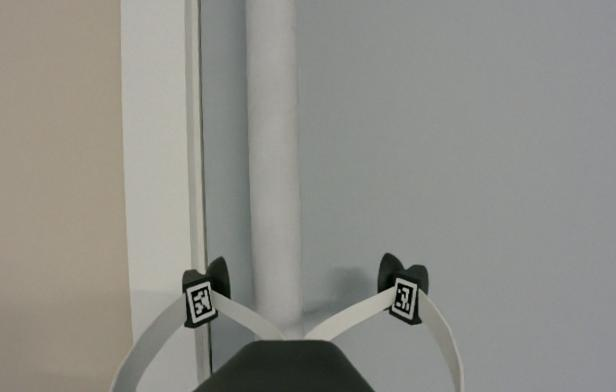

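>>> {"method": "move", "body": {
  "blocking": false,
  "r2": {"base":{"strafe_m":0.012,"translate_m":0.045},"pace":"slow","contact_limits":{"translate_m":0.15}}
}}

>>> {"method": "wait", "body": {
  "seconds": 2
}}

>>> {"method": "move", "body": {
  "blocking": false,
  "r2": {"joints":{"gripper_m":-0.035}}
}}

>>> {"method": "wait", "body": {
  "seconds": 2.5,
  "cameras": ["r2_wrist_camera","r2_head_camera"]
}}

Scene clock: 263.47 s.
move: r2 moving
r1: as last shown
r1.base_tilt: forward=-1.6 right=+1.3
r1.lidar_m: 2.35 1.02 0.75 0.73 0.79 0.78 0.76 0.84 1.25 2.02 2.16 3.13
r1.servo_current: wrist_yaw_rad=59(59) wrist_pitch_rad=33(46) wrist_roll_rad=59(59) gripper_m=39(46)
r1.wrist_depth_mm: - 135 - - - - - / - 122 135 - - - - / - 121 190 - - - - / 110 136 195 - - - - / 137 - - - - - - / 215 - 190 - 187 - - / - 140 - 136 - - -
r2.base_odometry: x=-3.703 y=-1.509 heading=-2.766
r2.turned_by_wheels: +0.000
r2.turned_by_imu: +0.001
r2.base_tilt: forward=-0.7 right=+0.1
r2.lidar_m: 0.46 0.57 0.85 1.90 2.04 3.01 1.70 1.74 2.91 1.59 0.68 0.53
r2.base_status: translate_m moving; strafe_m moving
r2.joint_positions: lift_m=+0.800 arm_m=+0.000 wrist_yaw_rad=+0.002 wrist_pitch_rad=+0.003 wrist_roll_rad=+0.002 gripper_m=+0.090
r2.joint_status: not commanded
r2.measured_speeds: translate_m=+0.050 strafe_m=+0.014 rotate_rad=+0.000 lift_m=+0.000 arm_m=+0.000 wrist_yaw_rad=+0.000 wrist_pitch_rad=+0.000 wrist_roll_rad=+0.000
r2.motor_effort: lift_m=+21(21) arm_m=-4(4) wheel_0=+0(8) wheel_1=+6(8) wheel_2=-11(11)
r2.servo_current: wrist_yaw_rad=59(59) wrist_pitch_rad=46(46) wrist_roll_rad=52(52) gripper_m=52(52)
r2.contact_limits: translate_m 0.15
r2.hand_pose: x=+0.4595 y=-0.0869 z=+0.9770 quat_wxyz=(+1.000, +0.001, +0.002, +0.001) (m; r2's base frame)
r2.wrist_depth_mm: 307 287 290 278 272 265 260 / 310 289 290 279 276 267 262 / 314 289 294 282 277 268 263 / 315 291 296 212 281 270 265 / 319 293 297 287 279 273 266 / 320 294 193 213 189 274 267 / 322 315 296 - 281 273 268
pictures: none

Scene clock: 264.60 s.
earlier move: r2 done
r1.base_odometry: x=+0.000 y=+0.000 heading=+2.400
r1.turned_by_wheels: +0.000
r1.turned_by_imu: +0.000
r1.base_tilt: forward=-1.6 right=+1.2
r1.lidar_m: 2.36 1.00 0.79 0.75 0.81 0.80 0.77 0.83 1.26 2.02 2.15 3.14
r1.base_status: not commanded
r1.joint_positions: lift_m=+0.600 arm_m=+0.000 wrist_yaw_rad=+3.194 wrist_pitch_rad=+0.002 wrist_roll_rad=+0.000 gripper_m=+0.056
r1.joint_status: not commanded
r1.measured_speeds: all 0
r1.motor_effort: lift_m=+24(24) arm_m=-4(4) wheel_0=-2(3) wheel_1=-2(2) wheel_2=+0(1)
r1.servo_current: wrist_yaw_rad=39(65) wrist_pitch_rad=39(52) wrist_roll_rad=33(59) gripper_m=39(46)
r1.hand_pose: x=-0.1216 y=+0.0722 z=+0.7771 quat_wxyz=(-0.026, -0.001, +0.000, +1.000) (m; r1's base frame)
r1.wrist_depth_mm: - 135 - - - - - / - 122 135 - - - - / - 121 190 - - - - / 110 136 195 - - - - / 137 - - - - - - / 216 - 191 - 187 - - / - 140 - 137 - - -
r2.base_odometry: x=-3.730 y=-1.529 heading=-2.766
r2.turned_by_wheels: +0.000
r2.turned_by_imu: +0.000
r2.base_tilt: forward=-0.7 right=+0.1
r2.lidar_m: 0.40 0.50 0.76 1.89 2.03 2.97 1.75 1.81 2.90 1.48 0.64 0.50
r2.base_status: done
r2.joint_positions: lift_m=+0.800 arm_m=+0.000 wrist_yaw_rad=+0.002 wrist_pitch_rad=+0.003 wrist_roll_rad=+0.002 gripper_m=+0.090
r2.joint_status: not commanded
r2.measured_speeds: all 0
r2.motor_effort: lift_m=+21(21) arm_m=-4(4) wheel_0=+5(8) wheel_1=+5(8) wheel_2=-7(11)
r2.servo_current: wrist_yaw_rad=39(59) wrist_pitch_rad=46(46) wrist_roll_rad=52(52) gripper_m=52(59)
r2.contact_limits: translate_m 0.15
r2.hand_pose: x=+0.4595 y=-0.0869 z=+0.9770 quat_wxyz=(+1.000, +0.001, +0.002, +0.001) (m; r2's base frame)
r2.wrist_depth_mm: 276 253 257 176 243 236 230 / 277 254 259 177 244 237 233 / 278 255 259 178 246 239 234 / 279 258 262 178 247 240 235 / 282 258 263 178 248 242 236 / 286 262 195 179 198 242 237 / 286 263 265 - 250 242 240
wait: 1.13 of 2 s (r2 has come to rest)
pictures: none

Scene clock: 265.10 s.
move: r2 moving
r1: as last shown
r1.base_tilt: forward=-1.6 right=+1.3
r1.lidar_m: 2.32 1.01 0.77 0.74 0.81 0.79 0.76 0.83 1.25 2.01 2.15 3.15
r1.motor_effort: lift_m=+24(24) arm_m=-4(4) wheel_0=-2(3) wheel_1=-2(2) wheel_2=-1(1)
r1.servo_current: wrist_yaw_rad=59(59) wrist_pitch_rad=39(46) wrist_roll_rad=46(65) gripper_m=46(52)
r1.wrist_depth_mm: - 135 - - - - - / - 123 135 - - - - / - 121 191 - - - - / 110 136 194 - - - - / 137 - - - - - - / 216 - 191 - 187 - - / - 140 - 137 - - -
r2.base_odometry: x=-3.730 y=-1.529 heading=-2.766
r2.turned_by_wheels: +0.000
r2.turned_by_imu: +0.000
r2.base_tilt: forward=-0.7 right=+0.1
r2.lidar_m: 0.40 0.50 0.80 1.90 2.04 2.97 1.74 1.78 2.87 1.43 0.66 0.47
r2.base_status: not commanded
r2.joint_positions: lift_m=+0.800 arm_m=+0.000 wrist_yaw_rad=+0.002 wrist_pitch_rad=+0.003 wrist_roll_rad=+0.002 gripper_m=+0.072
r2.joint_status: gripper_m moving
r2.measured_speeds: all 0
r2.motor_effort: lift_m=+21(21) arm_m=-4(4) wheel_0=+4(5) wheel_1=+5(5) wheel_2=-7(7)
r2.servo_current: wrist_yaw_rad=52(59) wrist_pitch_rad=39(52) wrist_roll_rad=52(52) gripper_m=111(117)
r2.contact_limits: translate_m 0.15
r2.hand_pose: x=+0.4595 y=-0.0869 z=+0.9770 quat_wxyz=(+1.000, +0.001, +0.002, +0.001) (m; r2's base frame)
r2.wrist_depth_mm: 274 252 257 176 242 236 230 / 276 254 259 178 243 238 232 / 278 255 260 177 246 239 233 / 281 258 262 178 248 239 236 / 282 258 263 178 249 241 235 / 286 260 193 180 192 243 237 / 287 264 265 - 251 242 238
pictures: none

Scene clock: 266.53 s.
earlier move: r2 done
r1.base_odometry: x=+0.000 y=+0.000 heading=+2.400
r1.turned_by_wheels: +0.000
r1.turned_by_imu: +0.000
r1.base_tilt: forward=-1.6 right=+1.3
r1.lidar_m: 2.32 1.01 0.77 0.74 0.84 0.80 0.78 0.85 1.24 2.03 2.16 3.12
r1.base_status: not commanded
r1.joint_positions: lift_m=+0.600 arm_m=+0.000 wrist_yaw_rad=+3.194 wrist_pitch_rad=+0.002 wrist_roll_rad=+0.000 gripper_m=+0.056
r1.joint_status: not commanded
r1.measured_speeds: all 0
r1.motor_effort: lift_m=+24(24) arm_m=-4(4) wheel_0=-3(3) wheel_1=-2(2) wheel_2=-1(1)
r1.servo_current: wrist_yaw_rad=65(65) wrist_pitch_rad=39(52) wrist_roll_rad=46(65) gripper_m=46(52)
r1.hand_pose: x=-0.1216 y=+0.0722 z=+0.7771 quat_wxyz=(-0.026, -0.001, +0.000, +1.000) (m; r1's base frame)
r1.wrist_depth_mm: - 135 - - - - - / - 122 135 - - - - / - 121 190 - - - - / 110 136 195 - - - - / 137 - - - - - - / 215 - 190 - 189 - - / - 140 - 137 - - -
r2.base_odometry: x=-3.730 y=-1.529 heading=-2.765
r2.turned_by_wheels: +0.001
r2.turned_by_imu: +0.001
r2.base_tilt: forward=-0.6 right=+0.1
r2.lidar_m: 0.40 0.51 0.76 1.90 2.05 3.01 1.74 1.80 2.92 1.44 0.65 0.49
r2.base_status: not commanded
r2.joint_positions: lift_m=+0.800 arm_m=+0.000 wrist_yaw_rad=+0.007 wrist_pitch_rad=+0.003 wrist_roll_rad=+0.002 gripper_m=-0.033
r2.joint_status: all done
r2.measured_speeds: all 0
r2.motor_effort: lift_m=+21(21) arm_m=-4(4) wheel_0=+2(5) wheel_1=+2(5) wheel_2=+8(8)
r2.servo_current: wrist_yaw_rad=59(65) wrist_pitch_rad=52(52) wrist_roll_rad=52(65) gripper_m=156(338)
r2.contact_limits: translate_m 0.15
r2.hand_pose: x=+0.4599 y=-0.0853 z=+0.9770 quat_wxyz=(+1.000, +0.001, +0.002, +0.004) (m; r2's base frame)
r2.wrist_depth_mm: 276 252 246 162 232 225 220 / 279 254 248 162 235 227 220 / 282 255 250 163 236 229 223 / 282 258 252 167 236 229 223 / 283 259 254 165 238 230 225 / 286 260 185 166 180 231 226 / 289 281 257 - 239 230 227
wait: 1.43 of 2.5 s (r2 has come to rest)
pictures: r2_head_camera, r2_wrist_camera
Images, in order (width x height): r2_head_camera 420x560, r2_wrist_camera 616x392.

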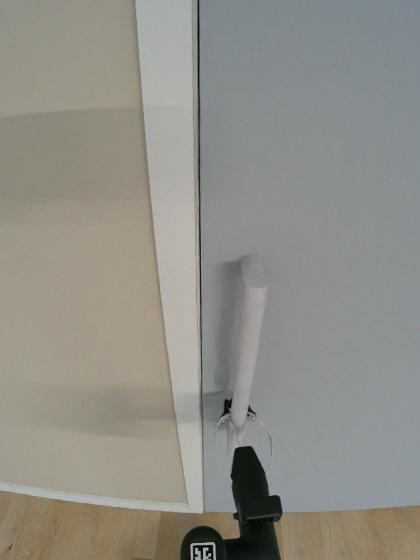

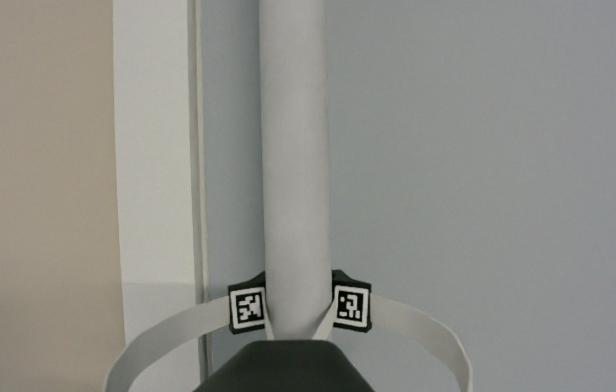

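>>> {"method": "move", "body": {
  "blocking": false,
  "r2": {"base":{"translate_m":-0.23,"strafe_m":-0.092},"joints":{"wrist_yaw_rad":0.25},"pace":"slow","speeds":{"wrist_yaw_rad":0.1}}
}}

>>> {"method": "wait", "body": {
  "seconds": 5,
  "cameras": ["r2_wrist_camera","r2_head_camera"]
}}

>>> {"method": "wait", "body": {
  "seconds": 2
}}

Scene clock: 281.57 s.
move: r2 moving
r1: as last shown
r1.lidar_m: 2.36 1.02 0.77 0.75 0.82 0.79 0.77 0.84 1.25 2.02 2.16 3.13
r1.servo_current: wrist_yaw_rad=59(59) wrist_pitch_rad=46(46) wrist_roll_rad=52(52) gripper_m=46(46)
r1.wrist_depth_mm: - 135 - - - - - / - 122 135 - - - - / - 121 190 - - - - / 110 136 194 - - - - / 137 - - - - - - / 216 - 190 - 188 - - / - 141 - 137 - - -
r2.base_odometry: x=-3.721 y=-1.520 heading=-2.765
r2.turned_by_wheels: +0.000
r2.turned_by_imu: +0.000
r2.base_tilt: forward=-0.6 right=+0.0
r2.lidar_m: 0.41 0.54 0.81 1.91 2.01 3.01 1.75 1.79 2.89 1.49 0.65 0.47
r2.base_status: translate_m moving; strafe_m moving
r2.joint_positions: lift_m=+0.800 arm_m=+0.000 wrist_yaw_rad=+0.046 wrist_pitch_rad=+0.003 wrist_roll_rad=+0.002 gripper_m=-0.033
r2.joint_status: wrist_yaw_rad moving
r2.measured_speeds: translate_m=-0.050 strafe_m=-0.019 rotate_rad=-0.003 lift_m=+0.000 arm_m=+0.000 wrist_yaw_rad=+0.097 wrist_pitch_rad=+0.000 wrist_roll_rad=+0.000
r2.motor_effort: lift_m=+21(21) arm_m=-4(4) wheel_0=-2(9) wheel_1=-11(11) wheel_2=+20(22)
r2.servo_current: wrist_yaw_rad=52(91) wrist_pitch_rad=39(46) wrist_roll_rad=46(52) gripper_m=156(156)
r2.hand_pose: x=+0.4630 y=-0.0740 z=+0.9770 quat_wxyz=(+1.000, +0.001, +0.002, +0.023) (m; r2's base frame)
r2.wrist_depth_mm: 294 265 250 161 232 223 216 / 293 266 252 162 233 224 217 / 296 267 254 164 234 226 220 / 298 270 255 165 236 228 221 / 300 287 257 166 238 229 223 / 301 287 186 167 179 230 223 / 306 293 264 - 238 227 225
pictures: none

Scene clock: 284.77 s.
earlier move: r2 done
r1.base_odometry: x=+0.000 y=+0.000 heading=+2.400
r1.turned_by_wheels: +0.000
r1.turned_by_imu: +0.000
r1.base_tilt: forward=-1.6 right=+1.3
r1.lidar_m: 2.37 1.02 0.77 0.74 0.82 0.79 0.76 0.84 1.25 2.02 2.13 3.11
r1.base_status: not commanded
r1.joint_positions: lift_m=+0.600 arm_m=+0.000 wrist_yaw_rad=+3.194 wrist_pitch_rad=+0.002 wrist_roll_rad=+0.000 gripper_m=+0.056
r1.joint_status: not commanded
r1.measured_speeds: all 0
r1.motor_effort: lift_m=+24(24) arm_m=-4(4) wheel_0=-2(3) wheel_1=-2(2) wheel_2=-1(1)
r1.servo_current: wrist_yaw_rad=52(65) wrist_pitch_rad=39(52) wrist_roll_rad=46(65) gripper_m=39(46)
r1.hand_pose: x=-0.1216 y=+0.0722 z=+0.7771 quat_wxyz=(-0.026, -0.001, +0.000, +1.000) (m; r1's base frame)
r1.wrist_depth_mm: - 135 - - - - - / - 123 135 - - - - / - 121 190 - - - - / 110 136 194 - - - - / 137 - - - - - - / 214 - 190 - 187 - - / - 140 - 137 - - -
r2.base_odometry: x=-3.551 y=-1.359 heading=-2.764
r2.turned_by_wheels: +0.001
r2.turned_by_imu: +0.003
r2.base_tilt: forward=-0.6 right=+0.1
r2.lidar_m: 0.40 0.75 1.13 2.02 2.19 3.19 1.44 1.53 2.76 2.08 0.81 0.51
r2.base_status: done
r2.joint_positions: lift_m=+0.800 arm_m=+0.000 wrist_yaw_rad=+0.260 wrist_pitch_rad=+0.003 wrist_roll_rad=+0.002 gripper_m=-0.033
r2.joint_status: all done
r2.measured_speeds: all 0
r2.motor_effort: lift_m=+21(21) arm_m=-4(4) wheel_0=+1(12) wheel_1=-7(12) wheel_2=+20(22)
r2.servo_current: wrist_yaw_rad=65(117) wrist_pitch_rad=46(52) wrist_roll_rad=46(59) gripper_m=137(156)
r2.hand_pose: x=+0.4721 y=-0.0104 z=+0.9770 quat_wxyz=(+0.992, +0.001, +0.002, +0.130) (m; r2's base frame)
r2.wrist_depth_mm: - - 248 163 230 222 215 / - - 251 163 231 222 216 / - - 252 164 234 224 218 / - - 253 166 235 226 220 / - - 254 166 236 226 220 / - - 182 166 180 227 221 / - - - - 236 225 223
wait: 3.20 of 5 s (r2 has come to rest)
pictures: r2_head_camera, r2_wrist_camera
Images, in order (width x height): r2_head_camera 420x560, r2_wrist_camera 616x392.

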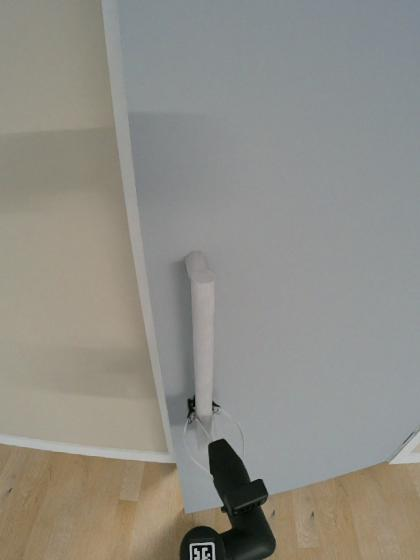

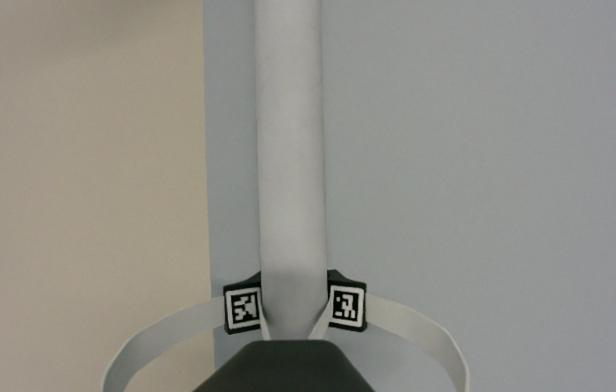

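Scene clock: 286.77 s.
r1.base_odometry: x=+0.000 y=+0.000 heading=+2.400
r1.turned_by_wheels: +0.000
r1.turned_by_imu: +0.000
r1.base_tilt: forward=-1.6 right=+1.3
r1.lidar_m: 2.33 1.00 0.77 0.74 0.82 0.78 0.77 0.81 1.23 2.03 2.14 3.15
r1.base_status: not commanded
r1.joint_positions: lift_m=+0.600 arm_m=+0.000 wrist_yaw_rad=+3.194 wrist_pitch_rad=+0.002 wrist_roll_rad=+0.000 gripper_m=+0.056
r1.joint_status: not commanded
r1.measured_speeds: all 0
r1.motor_effort: lift_m=+24(24) arm_m=-3(4) wheel_0=-3(3) wheel_1=-2(2) wheel_2=-1(1)
r1.servo_current: wrist_yaw_rad=52(65) wrist_pitch_rad=46(52) wrist_roll_rad=46(65) gripper_m=46(46)
r1.hand_pose: x=-0.1216 y=+0.0722 z=+0.7771 quat_wxyz=(-0.026, -0.001, +0.000, +1.000) (m; r1's base frame)
r1.wrist_depth_mm: - 135 - - - - - / - 122 135 - - - - / - 121 190 - - - - / 110 136 194 - - - - / 137 - - - - - - / 216 - 191 - 187 - - / - 140 - 137 - - -
r2.base_odometry: x=-3.551 y=-1.359 heading=-2.764
r2.turned_by_wheels: +0.000
r2.turned_by_imu: +0.000
r2.base_tilt: forward=-0.6 right=+0.0
r2.lidar_m: 0.39 0.76 1.12 2.02 2.14 3.15 1.49 1.55 2.77 2.09 0.85 0.52
r2.base_status: done
r2.joint_positions: lift_m=+0.800 arm_m=+0.000 wrist_yaw_rad=+0.260 wrist_pitch_rad=+0.003 wrist_roll_rad=+0.002 gripper_m=-0.033
r2.joint_status: all done
r2.measured_speeds: all 0
r2.motor_effort: lift_m=+21(21) arm_m=-4(4) wheel_0=+1(12) wheel_1=-7(12) wheel_2=+20(22)
r2.servo_current: wrist_yaw_rad=72(117) wrist_pitch_rad=39(52) wrist_roll_rad=46(59) gripper_m=150(156)
r2.hand_pose: x=+0.4721 y=-0.0104 z=+0.9770 quat_wxyz=(+0.992, +0.001, +0.002, +0.130) (m; r2's base frame)
r2.wrist_depth_mm: - - 248 162 229 221 216 / - - 250 163 231 223 216 / - - 252 164 233 224 217 / - - 253 165 234 226 218 / - - 255 165 237 227 220 / - - 183 167 180 229 221 / - - - - 237 227 224
wait: 2.00 s; at rest by 0.27 s
pictures: none

>>> {"method": "move", "body": {
  "blocking": false,
  "r2": {"base":{"translate_m":-0.199,"strafe_m":-0.147},"joints":{"wrist_yaw_rad":0.5},"pace":"slow","speeds":{"wrist_yaw_rad":0.1}}
}}

>>> {"method": "wait", "body": {
  "seconds": 5
}}

>>> {"method": "move", "body": {
  "blocking": false,
  "r2": {"base":{"translate_m":-0.157,"strafe_m":-0.19},"joints":{"wrist_yaw_rad":0.75},"pace":"slow","speeds":{"wrist_yaw_rad":0.1}}
}}

>>> {"method": "wait", "body": {
  "seconds": 5,
  "cameras": ["r2_wrist_camera","r2_head_camera","r2_head_right_camera"]
}}

Scene clock: 292.73 s.
move: r2 moving
r1: as last shown
r1.lidar_m: 2.36 1.02 0.76 0.73 0.81 0.79 0.75 0.82 1.23 2.01 2.16 3.14
r1.motor_effort: lift_m=+24(24) arm_m=-4(4) wheel_0=-2(3) wheel_1=-2(2) wheel_2=-1(1)
r1.servo_current: wrist_yaw_rad=33(59) wrist_pitch_rad=39(46) wrist_roll_rad=46(65) gripper_m=39(46)
r1.wrist_depth_mm: - 135 - - - - - / - 122 135 - - - - / - 121 190 - - - - / 110 136 195 - - - - / 137 - - - - - - / 216 - 190 - 187 - - / - 141 - 137 - - -
r2.base_odometry: x=-3.543 y=-1.347 heading=-2.763
r2.turned_by_wheels: +0.001
r2.turned_by_imu: +0.002
r2.base_tilt: forward=-0.6 right=+0.0
r2.lidar_m: 0.41 0.76 1.15 2.01 2.18 3.21 1.47 1.53 2.78 2.09 0.83 0.51
r2.base_status: translate_m moving; strafe_m moving
r2.joint_positions: lift_m=+0.800 arm_m=+0.000 wrist_yaw_rad=+0.299 wrist_pitch_rad=+0.003 wrist_roll_rad=+0.002 gripper_m=-0.033
r2.joint_status: wrist_yaw_rad moving
r2.measured_speeds: translate_m=-0.042 strafe_m=-0.031 rotate_rad=+0.000 lift_m=+0.000 arm_m=+0.000 wrist_yaw_rad=+0.095 wrist_pitch_rad=+0.000 wrist_roll_rad=+0.000
r2.motor_effort: lift_m=+21(21) arm_m=-4(4) wheel_0=+7(8) wheel_1=-12(12) wheel_2=+21(24)
r2.servo_current: wrist_yaw_rad=72(78) wrist_pitch_rad=39(52) wrist_roll_rad=39(52) gripper_m=143(150)
r2.hand_pose: x=+0.4723 y=+0.0014 z=+0.9770 quat_wxyz=(+0.989, +0.001, +0.002, +0.149) (m; r2's base frame)
r2.wrist_depth_mm: - - 250 162 229 220 213 / - - 251 163 231 221 214 / - - 253 163 233 224 216 / - - 255 167 234 224 217 / - - 254 166 236 225 219 / - - 182 166 180 226 219 / - - - - 236 223 220
pictures: none

Scene clock: 295.90 s.
earlier move: r2 done
r1.base_odometry: x=+0.000 y=+0.000 heading=+2.400
r1.turned_by_wheels: +0.000
r1.turned_by_imu: +0.000
r1.base_tilt: forward=-1.6 right=+1.3
r1.lidar_m: 2.35 1.02 0.78 0.75 0.81 0.80 0.78 0.83 1.22 2.03 2.15 3.11
r1.base_status: not commanded
r1.joint_positions: lift_m=+0.600 arm_m=+0.000 wrist_yaw_rad=+3.194 wrist_pitch_rad=+0.002 wrist_roll_rad=+0.000 gripper_m=+0.056
r1.joint_status: not commanded
r1.measured_speeds: all 0
r1.motor_effort: lift_m=+24(24) arm_m=-4(4) wheel_0=-2(3) wheel_1=-2(2) wheel_2=-1(1)
r1.servo_current: wrist_yaw_rad=39(65) wrist_pitch_rad=39(52) wrist_roll_rad=33(78) gripper_m=39(52)
r1.hand_pose: x=-0.1216 y=+0.0722 z=+0.7771 quat_wxyz=(-0.026, -0.001, +0.000, +1.000) (m; r1's base frame)
r1.wrist_depth_mm: - 135 - - - - - / - 122 135 - - - - / - 121 190 - - - - / 110 136 194 - - - - / 137 - - - - - - / 216 - 190 - 187 - - / - 141 - 136 - - -
r2.base_odometry: x=-3.420 y=-1.149 heading=-2.762
r2.turned_by_wheels: +0.001
r2.turned_by_imu: +0.004
r2.base_tilt: forward=-0.6 right=+0.0
r2.lidar_m: 0.40 0.46 1.41 2.16 2.36 3.48 1.28 1.32 2.64 2.55 1.17 0.60
r2.base_status: done
r2.joint_positions: lift_m=+0.800 arm_m=+0.000 wrist_yaw_rad=+0.517 wrist_pitch_rad=+0.003 wrist_roll_rad=+0.002 gripper_m=-0.033
r2.joint_status: all done
r2.measured_speeds: all 0
r2.motor_effort: lift_m=+21(21) arm_m=-4(4) wheel_0=+16(20) wheel_1=-4(12) wheel_2=+20(24)
r2.servo_current: wrist_yaw_rad=91(98) wrist_pitch_rad=39(52) wrist_roll_rad=46(59) gripper_m=137(150)
r2.hand_pose: x=+0.4649 y=+0.0664 z=+0.9770 quat_wxyz=(+0.967, +0.001, +0.002, +0.255) (m; r2's base frame)
r2.wrist_depth_mm: - - 250 162 227 216 208 / 1808 - 251 163 229 217 - / 1808 - 254 167 230 220 211 / - - 255 168 231 220 211 / 1808 - 257 168 233 221 214 / 1863 - 183 167 230 223 214 / - - - - 234 220 216
wait: 3.17 of 5 s (r2 has come to rest)
pictures: none

Scene clock: 296.40 s.
move: r2 moving
r1: as last shown
r1.lidar_m: 2.36 1.01 0.76 0.75 0.79 0.79 0.78 0.85 1.25 2.03 2.16 3.14
r1.servo_current: wrist_yaw_rad=59(59) wrist_pitch_rad=39(46) wrist_roll_rad=46(52) gripper_m=46(46)
r1.wrist_depth_mm: - 135 - - - - - / - 122 135 - - - - / - 121 191 - - - - / 110 136 193 - - - - / 137 - - - - - - / 216 - 190 - 188 - - / - 140 - 137 - - -
r2.base_odometry: x=-3.417 y=-1.137 heading=-2.759
r2.turned_by_wheels: +0.002
r2.turned_by_imu: +0.002
r2.base_tilt: forward=-0.6 right=+0.1
r2.lidar_m: 0.41 0.44 1.45 2.18 2.37 3.43 1.28 1.34 2.61 2.55 1.16 0.61
r2.base_status: translate_m moving; strafe_m moving
r2.joint_positions: lift_m=+0.800 arm_m=+0.000 wrist_yaw_rad=+0.555 wrist_pitch_rad=+0.003 wrist_roll_rad=+0.002 gripper_m=-0.033
r2.joint_status: wrist_yaw_rad moving
r2.measured_speeds: translate_m=-0.031 strafe_m=-0.039 rotate_rad=+0.003 lift_m=+0.000 arm_m=+0.000 wrist_yaw_rad=+0.096 wrist_pitch_rad=+0.000 wrist_roll_rad=+0.000
r2.motor_effort: lift_m=+21(21) arm_m=-4(4) wheel_0=+12(22) wheel_1=-11(11) wheel_2=+20(23)
r2.servo_current: wrist_yaw_rad=39(111) wrist_pitch_rad=46(46) wrist_roll_rad=52(59) gripper_m=137(150)
r2.hand_pose: x=+0.4621 y=+0.0777 z=+0.9770 quat_wxyz=(+0.962, +0.001, +0.002, +0.274) (m; r2's base frame)
r2.wrist_depth_mm: - - 251 164 226 215 206 / 1808 - 252 165 229 216 207 / - - 254 166 229 217 209 / - - 256 166 232 219 211 / 1863 - 258 167 232 220 212 / 1863 - 182 167 179 221 213 / - - - - 234 218 213
pictures: none

Scene clock: 299.70 s.
earlier move: r2 off_target
r1.base_odometry: x=+0.000 y=+0.000 heading=+2.400
r1.turned_by_wheels: +0.000
r1.turned_by_imu: +0.000
r1.base_tilt: forward=-1.6 right=+1.3
r1.lidar_m: 2.31 1.02 0.77 0.75 0.79 0.81 0.77 0.83 1.26 2.02 2.15 3.12
r1.base_status: not commanded
r1.joint_positions: lift_m=+0.600 arm_m=+0.000 wrist_yaw_rad=+3.194 wrist_pitch_rad=+0.002 wrist_roll_rad=+0.000 gripper_m=+0.056
r1.joint_status: not commanded
r1.measured_speeds: all 0
r1.motor_effort: lift_m=+24(24) arm_m=-4(4) wheel_0=-3(3) wheel_1=-2(2) wheel_2=-1(1)
r1.servo_current: wrist_yaw_rad=59(78) wrist_pitch_rad=39(46) wrist_roll_rad=39(72) gripper_m=39(52)
r1.hand_pose: x=-0.1216 y=+0.0722 z=+0.7771 quat_wxyz=(-0.026, -0.001, +0.000, +1.000) (m; r1's base frame)
r1.wrist_depth_mm: - 135 - - - - - / - 122 135 - - - - / - 121 190 - - - - / 110 135 194 - - - - / 137 - - - - - - / 216 - 190 - 188 - - / - 140 - 136 - - -
r2.base_odometry: x=-3.345 y=-0.915 heading=-2.759
r2.turned_by_wheels: +0.000
r2.turned_by_imu: +0.054
r2.base_tilt: forward=-0.6 right=+0.0
r2.lidar_m: 0.47 0.41 1.69 2.37 2.62 4.05 1.10 2.99 2.41 2.37 1.27 0.67
r2.base_status: done
r2.joint_positions: lift_m=+0.800 arm_m=+0.000 wrist_yaw_rad=+0.772 wrist_pitch_rad=+0.003 wrist_roll_rad=+0.002 gripper_m=-0.033
r2.joint_status: wrist_yaw_rad off_target (ended at +0.772, target +0.750)
r2.measured_speeds: translate_m=+0.000 strafe_m=+0.000 rotate_rad=-0.001 lift_m=+0.000 arm_m=+0.000 wrist_yaw_rad=+0.000 wrist_pitch_rad=+0.000 wrist_roll_rad=+0.000
r2.on_its_own: wrist_yaw_rad is at rest, and its servo_current (137 mA) is outside its rest range (0 to 104 mA)
r2.motor_effort: lift_m=+21(21) arm_m=-4(4) wheel_0=+23(29) wheel_1=-2(12) wheel_2=+13(23)
r2.servo_current: wrist_yaw_rad=137(156) wrist_pitch_rad=46(52) wrist_roll_rad=52(59) gripper_m=130(150)
r2.hand_pose: x=+0.4385 y=+0.1386 z=+0.9770 quat_wxyz=(+0.926, +0.000, +0.002, +0.377) (m; r2's base frame)
r2.wrist_depth_mm: - - 258 229 220 205 194 / - - 260 231 222 206 195 / - - 263 174 223 208 198 / - - 266 173 225 208 198 / - - - 172 227 209 199 / - - 181 167 220 211 200 / - 1983 1983 - 224 208 202
wait: 3.30 of 5 s (r2 has come to rest)
pictures: r2_head_camera, r2_head_right_camera, r2_wrist_camera
Images, in order (width x height): r2_head_camera 420x560, r2_head_right_camera 420x672, r2_wrist_camera 616x392.

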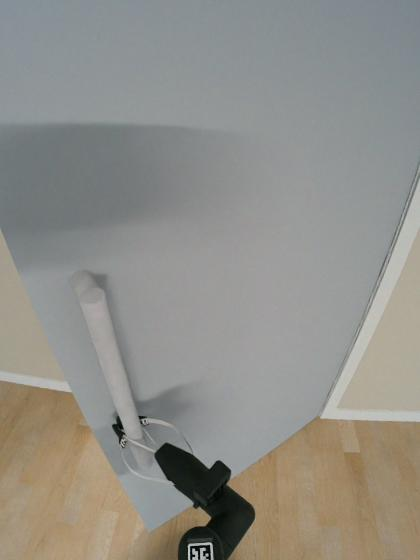

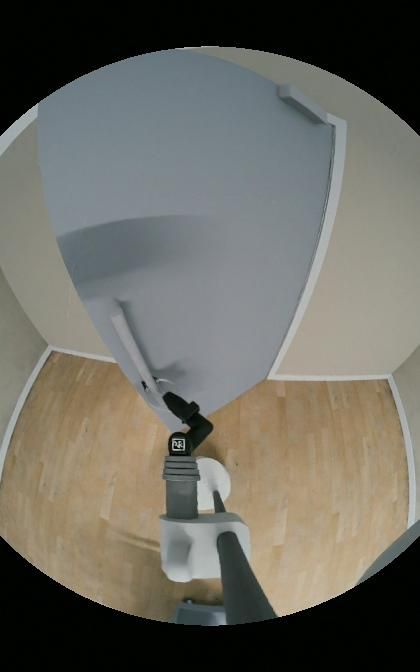

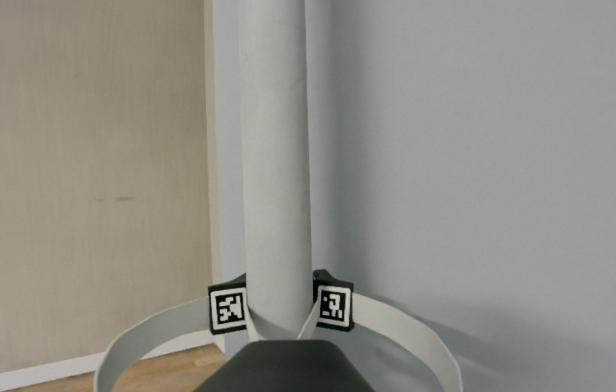

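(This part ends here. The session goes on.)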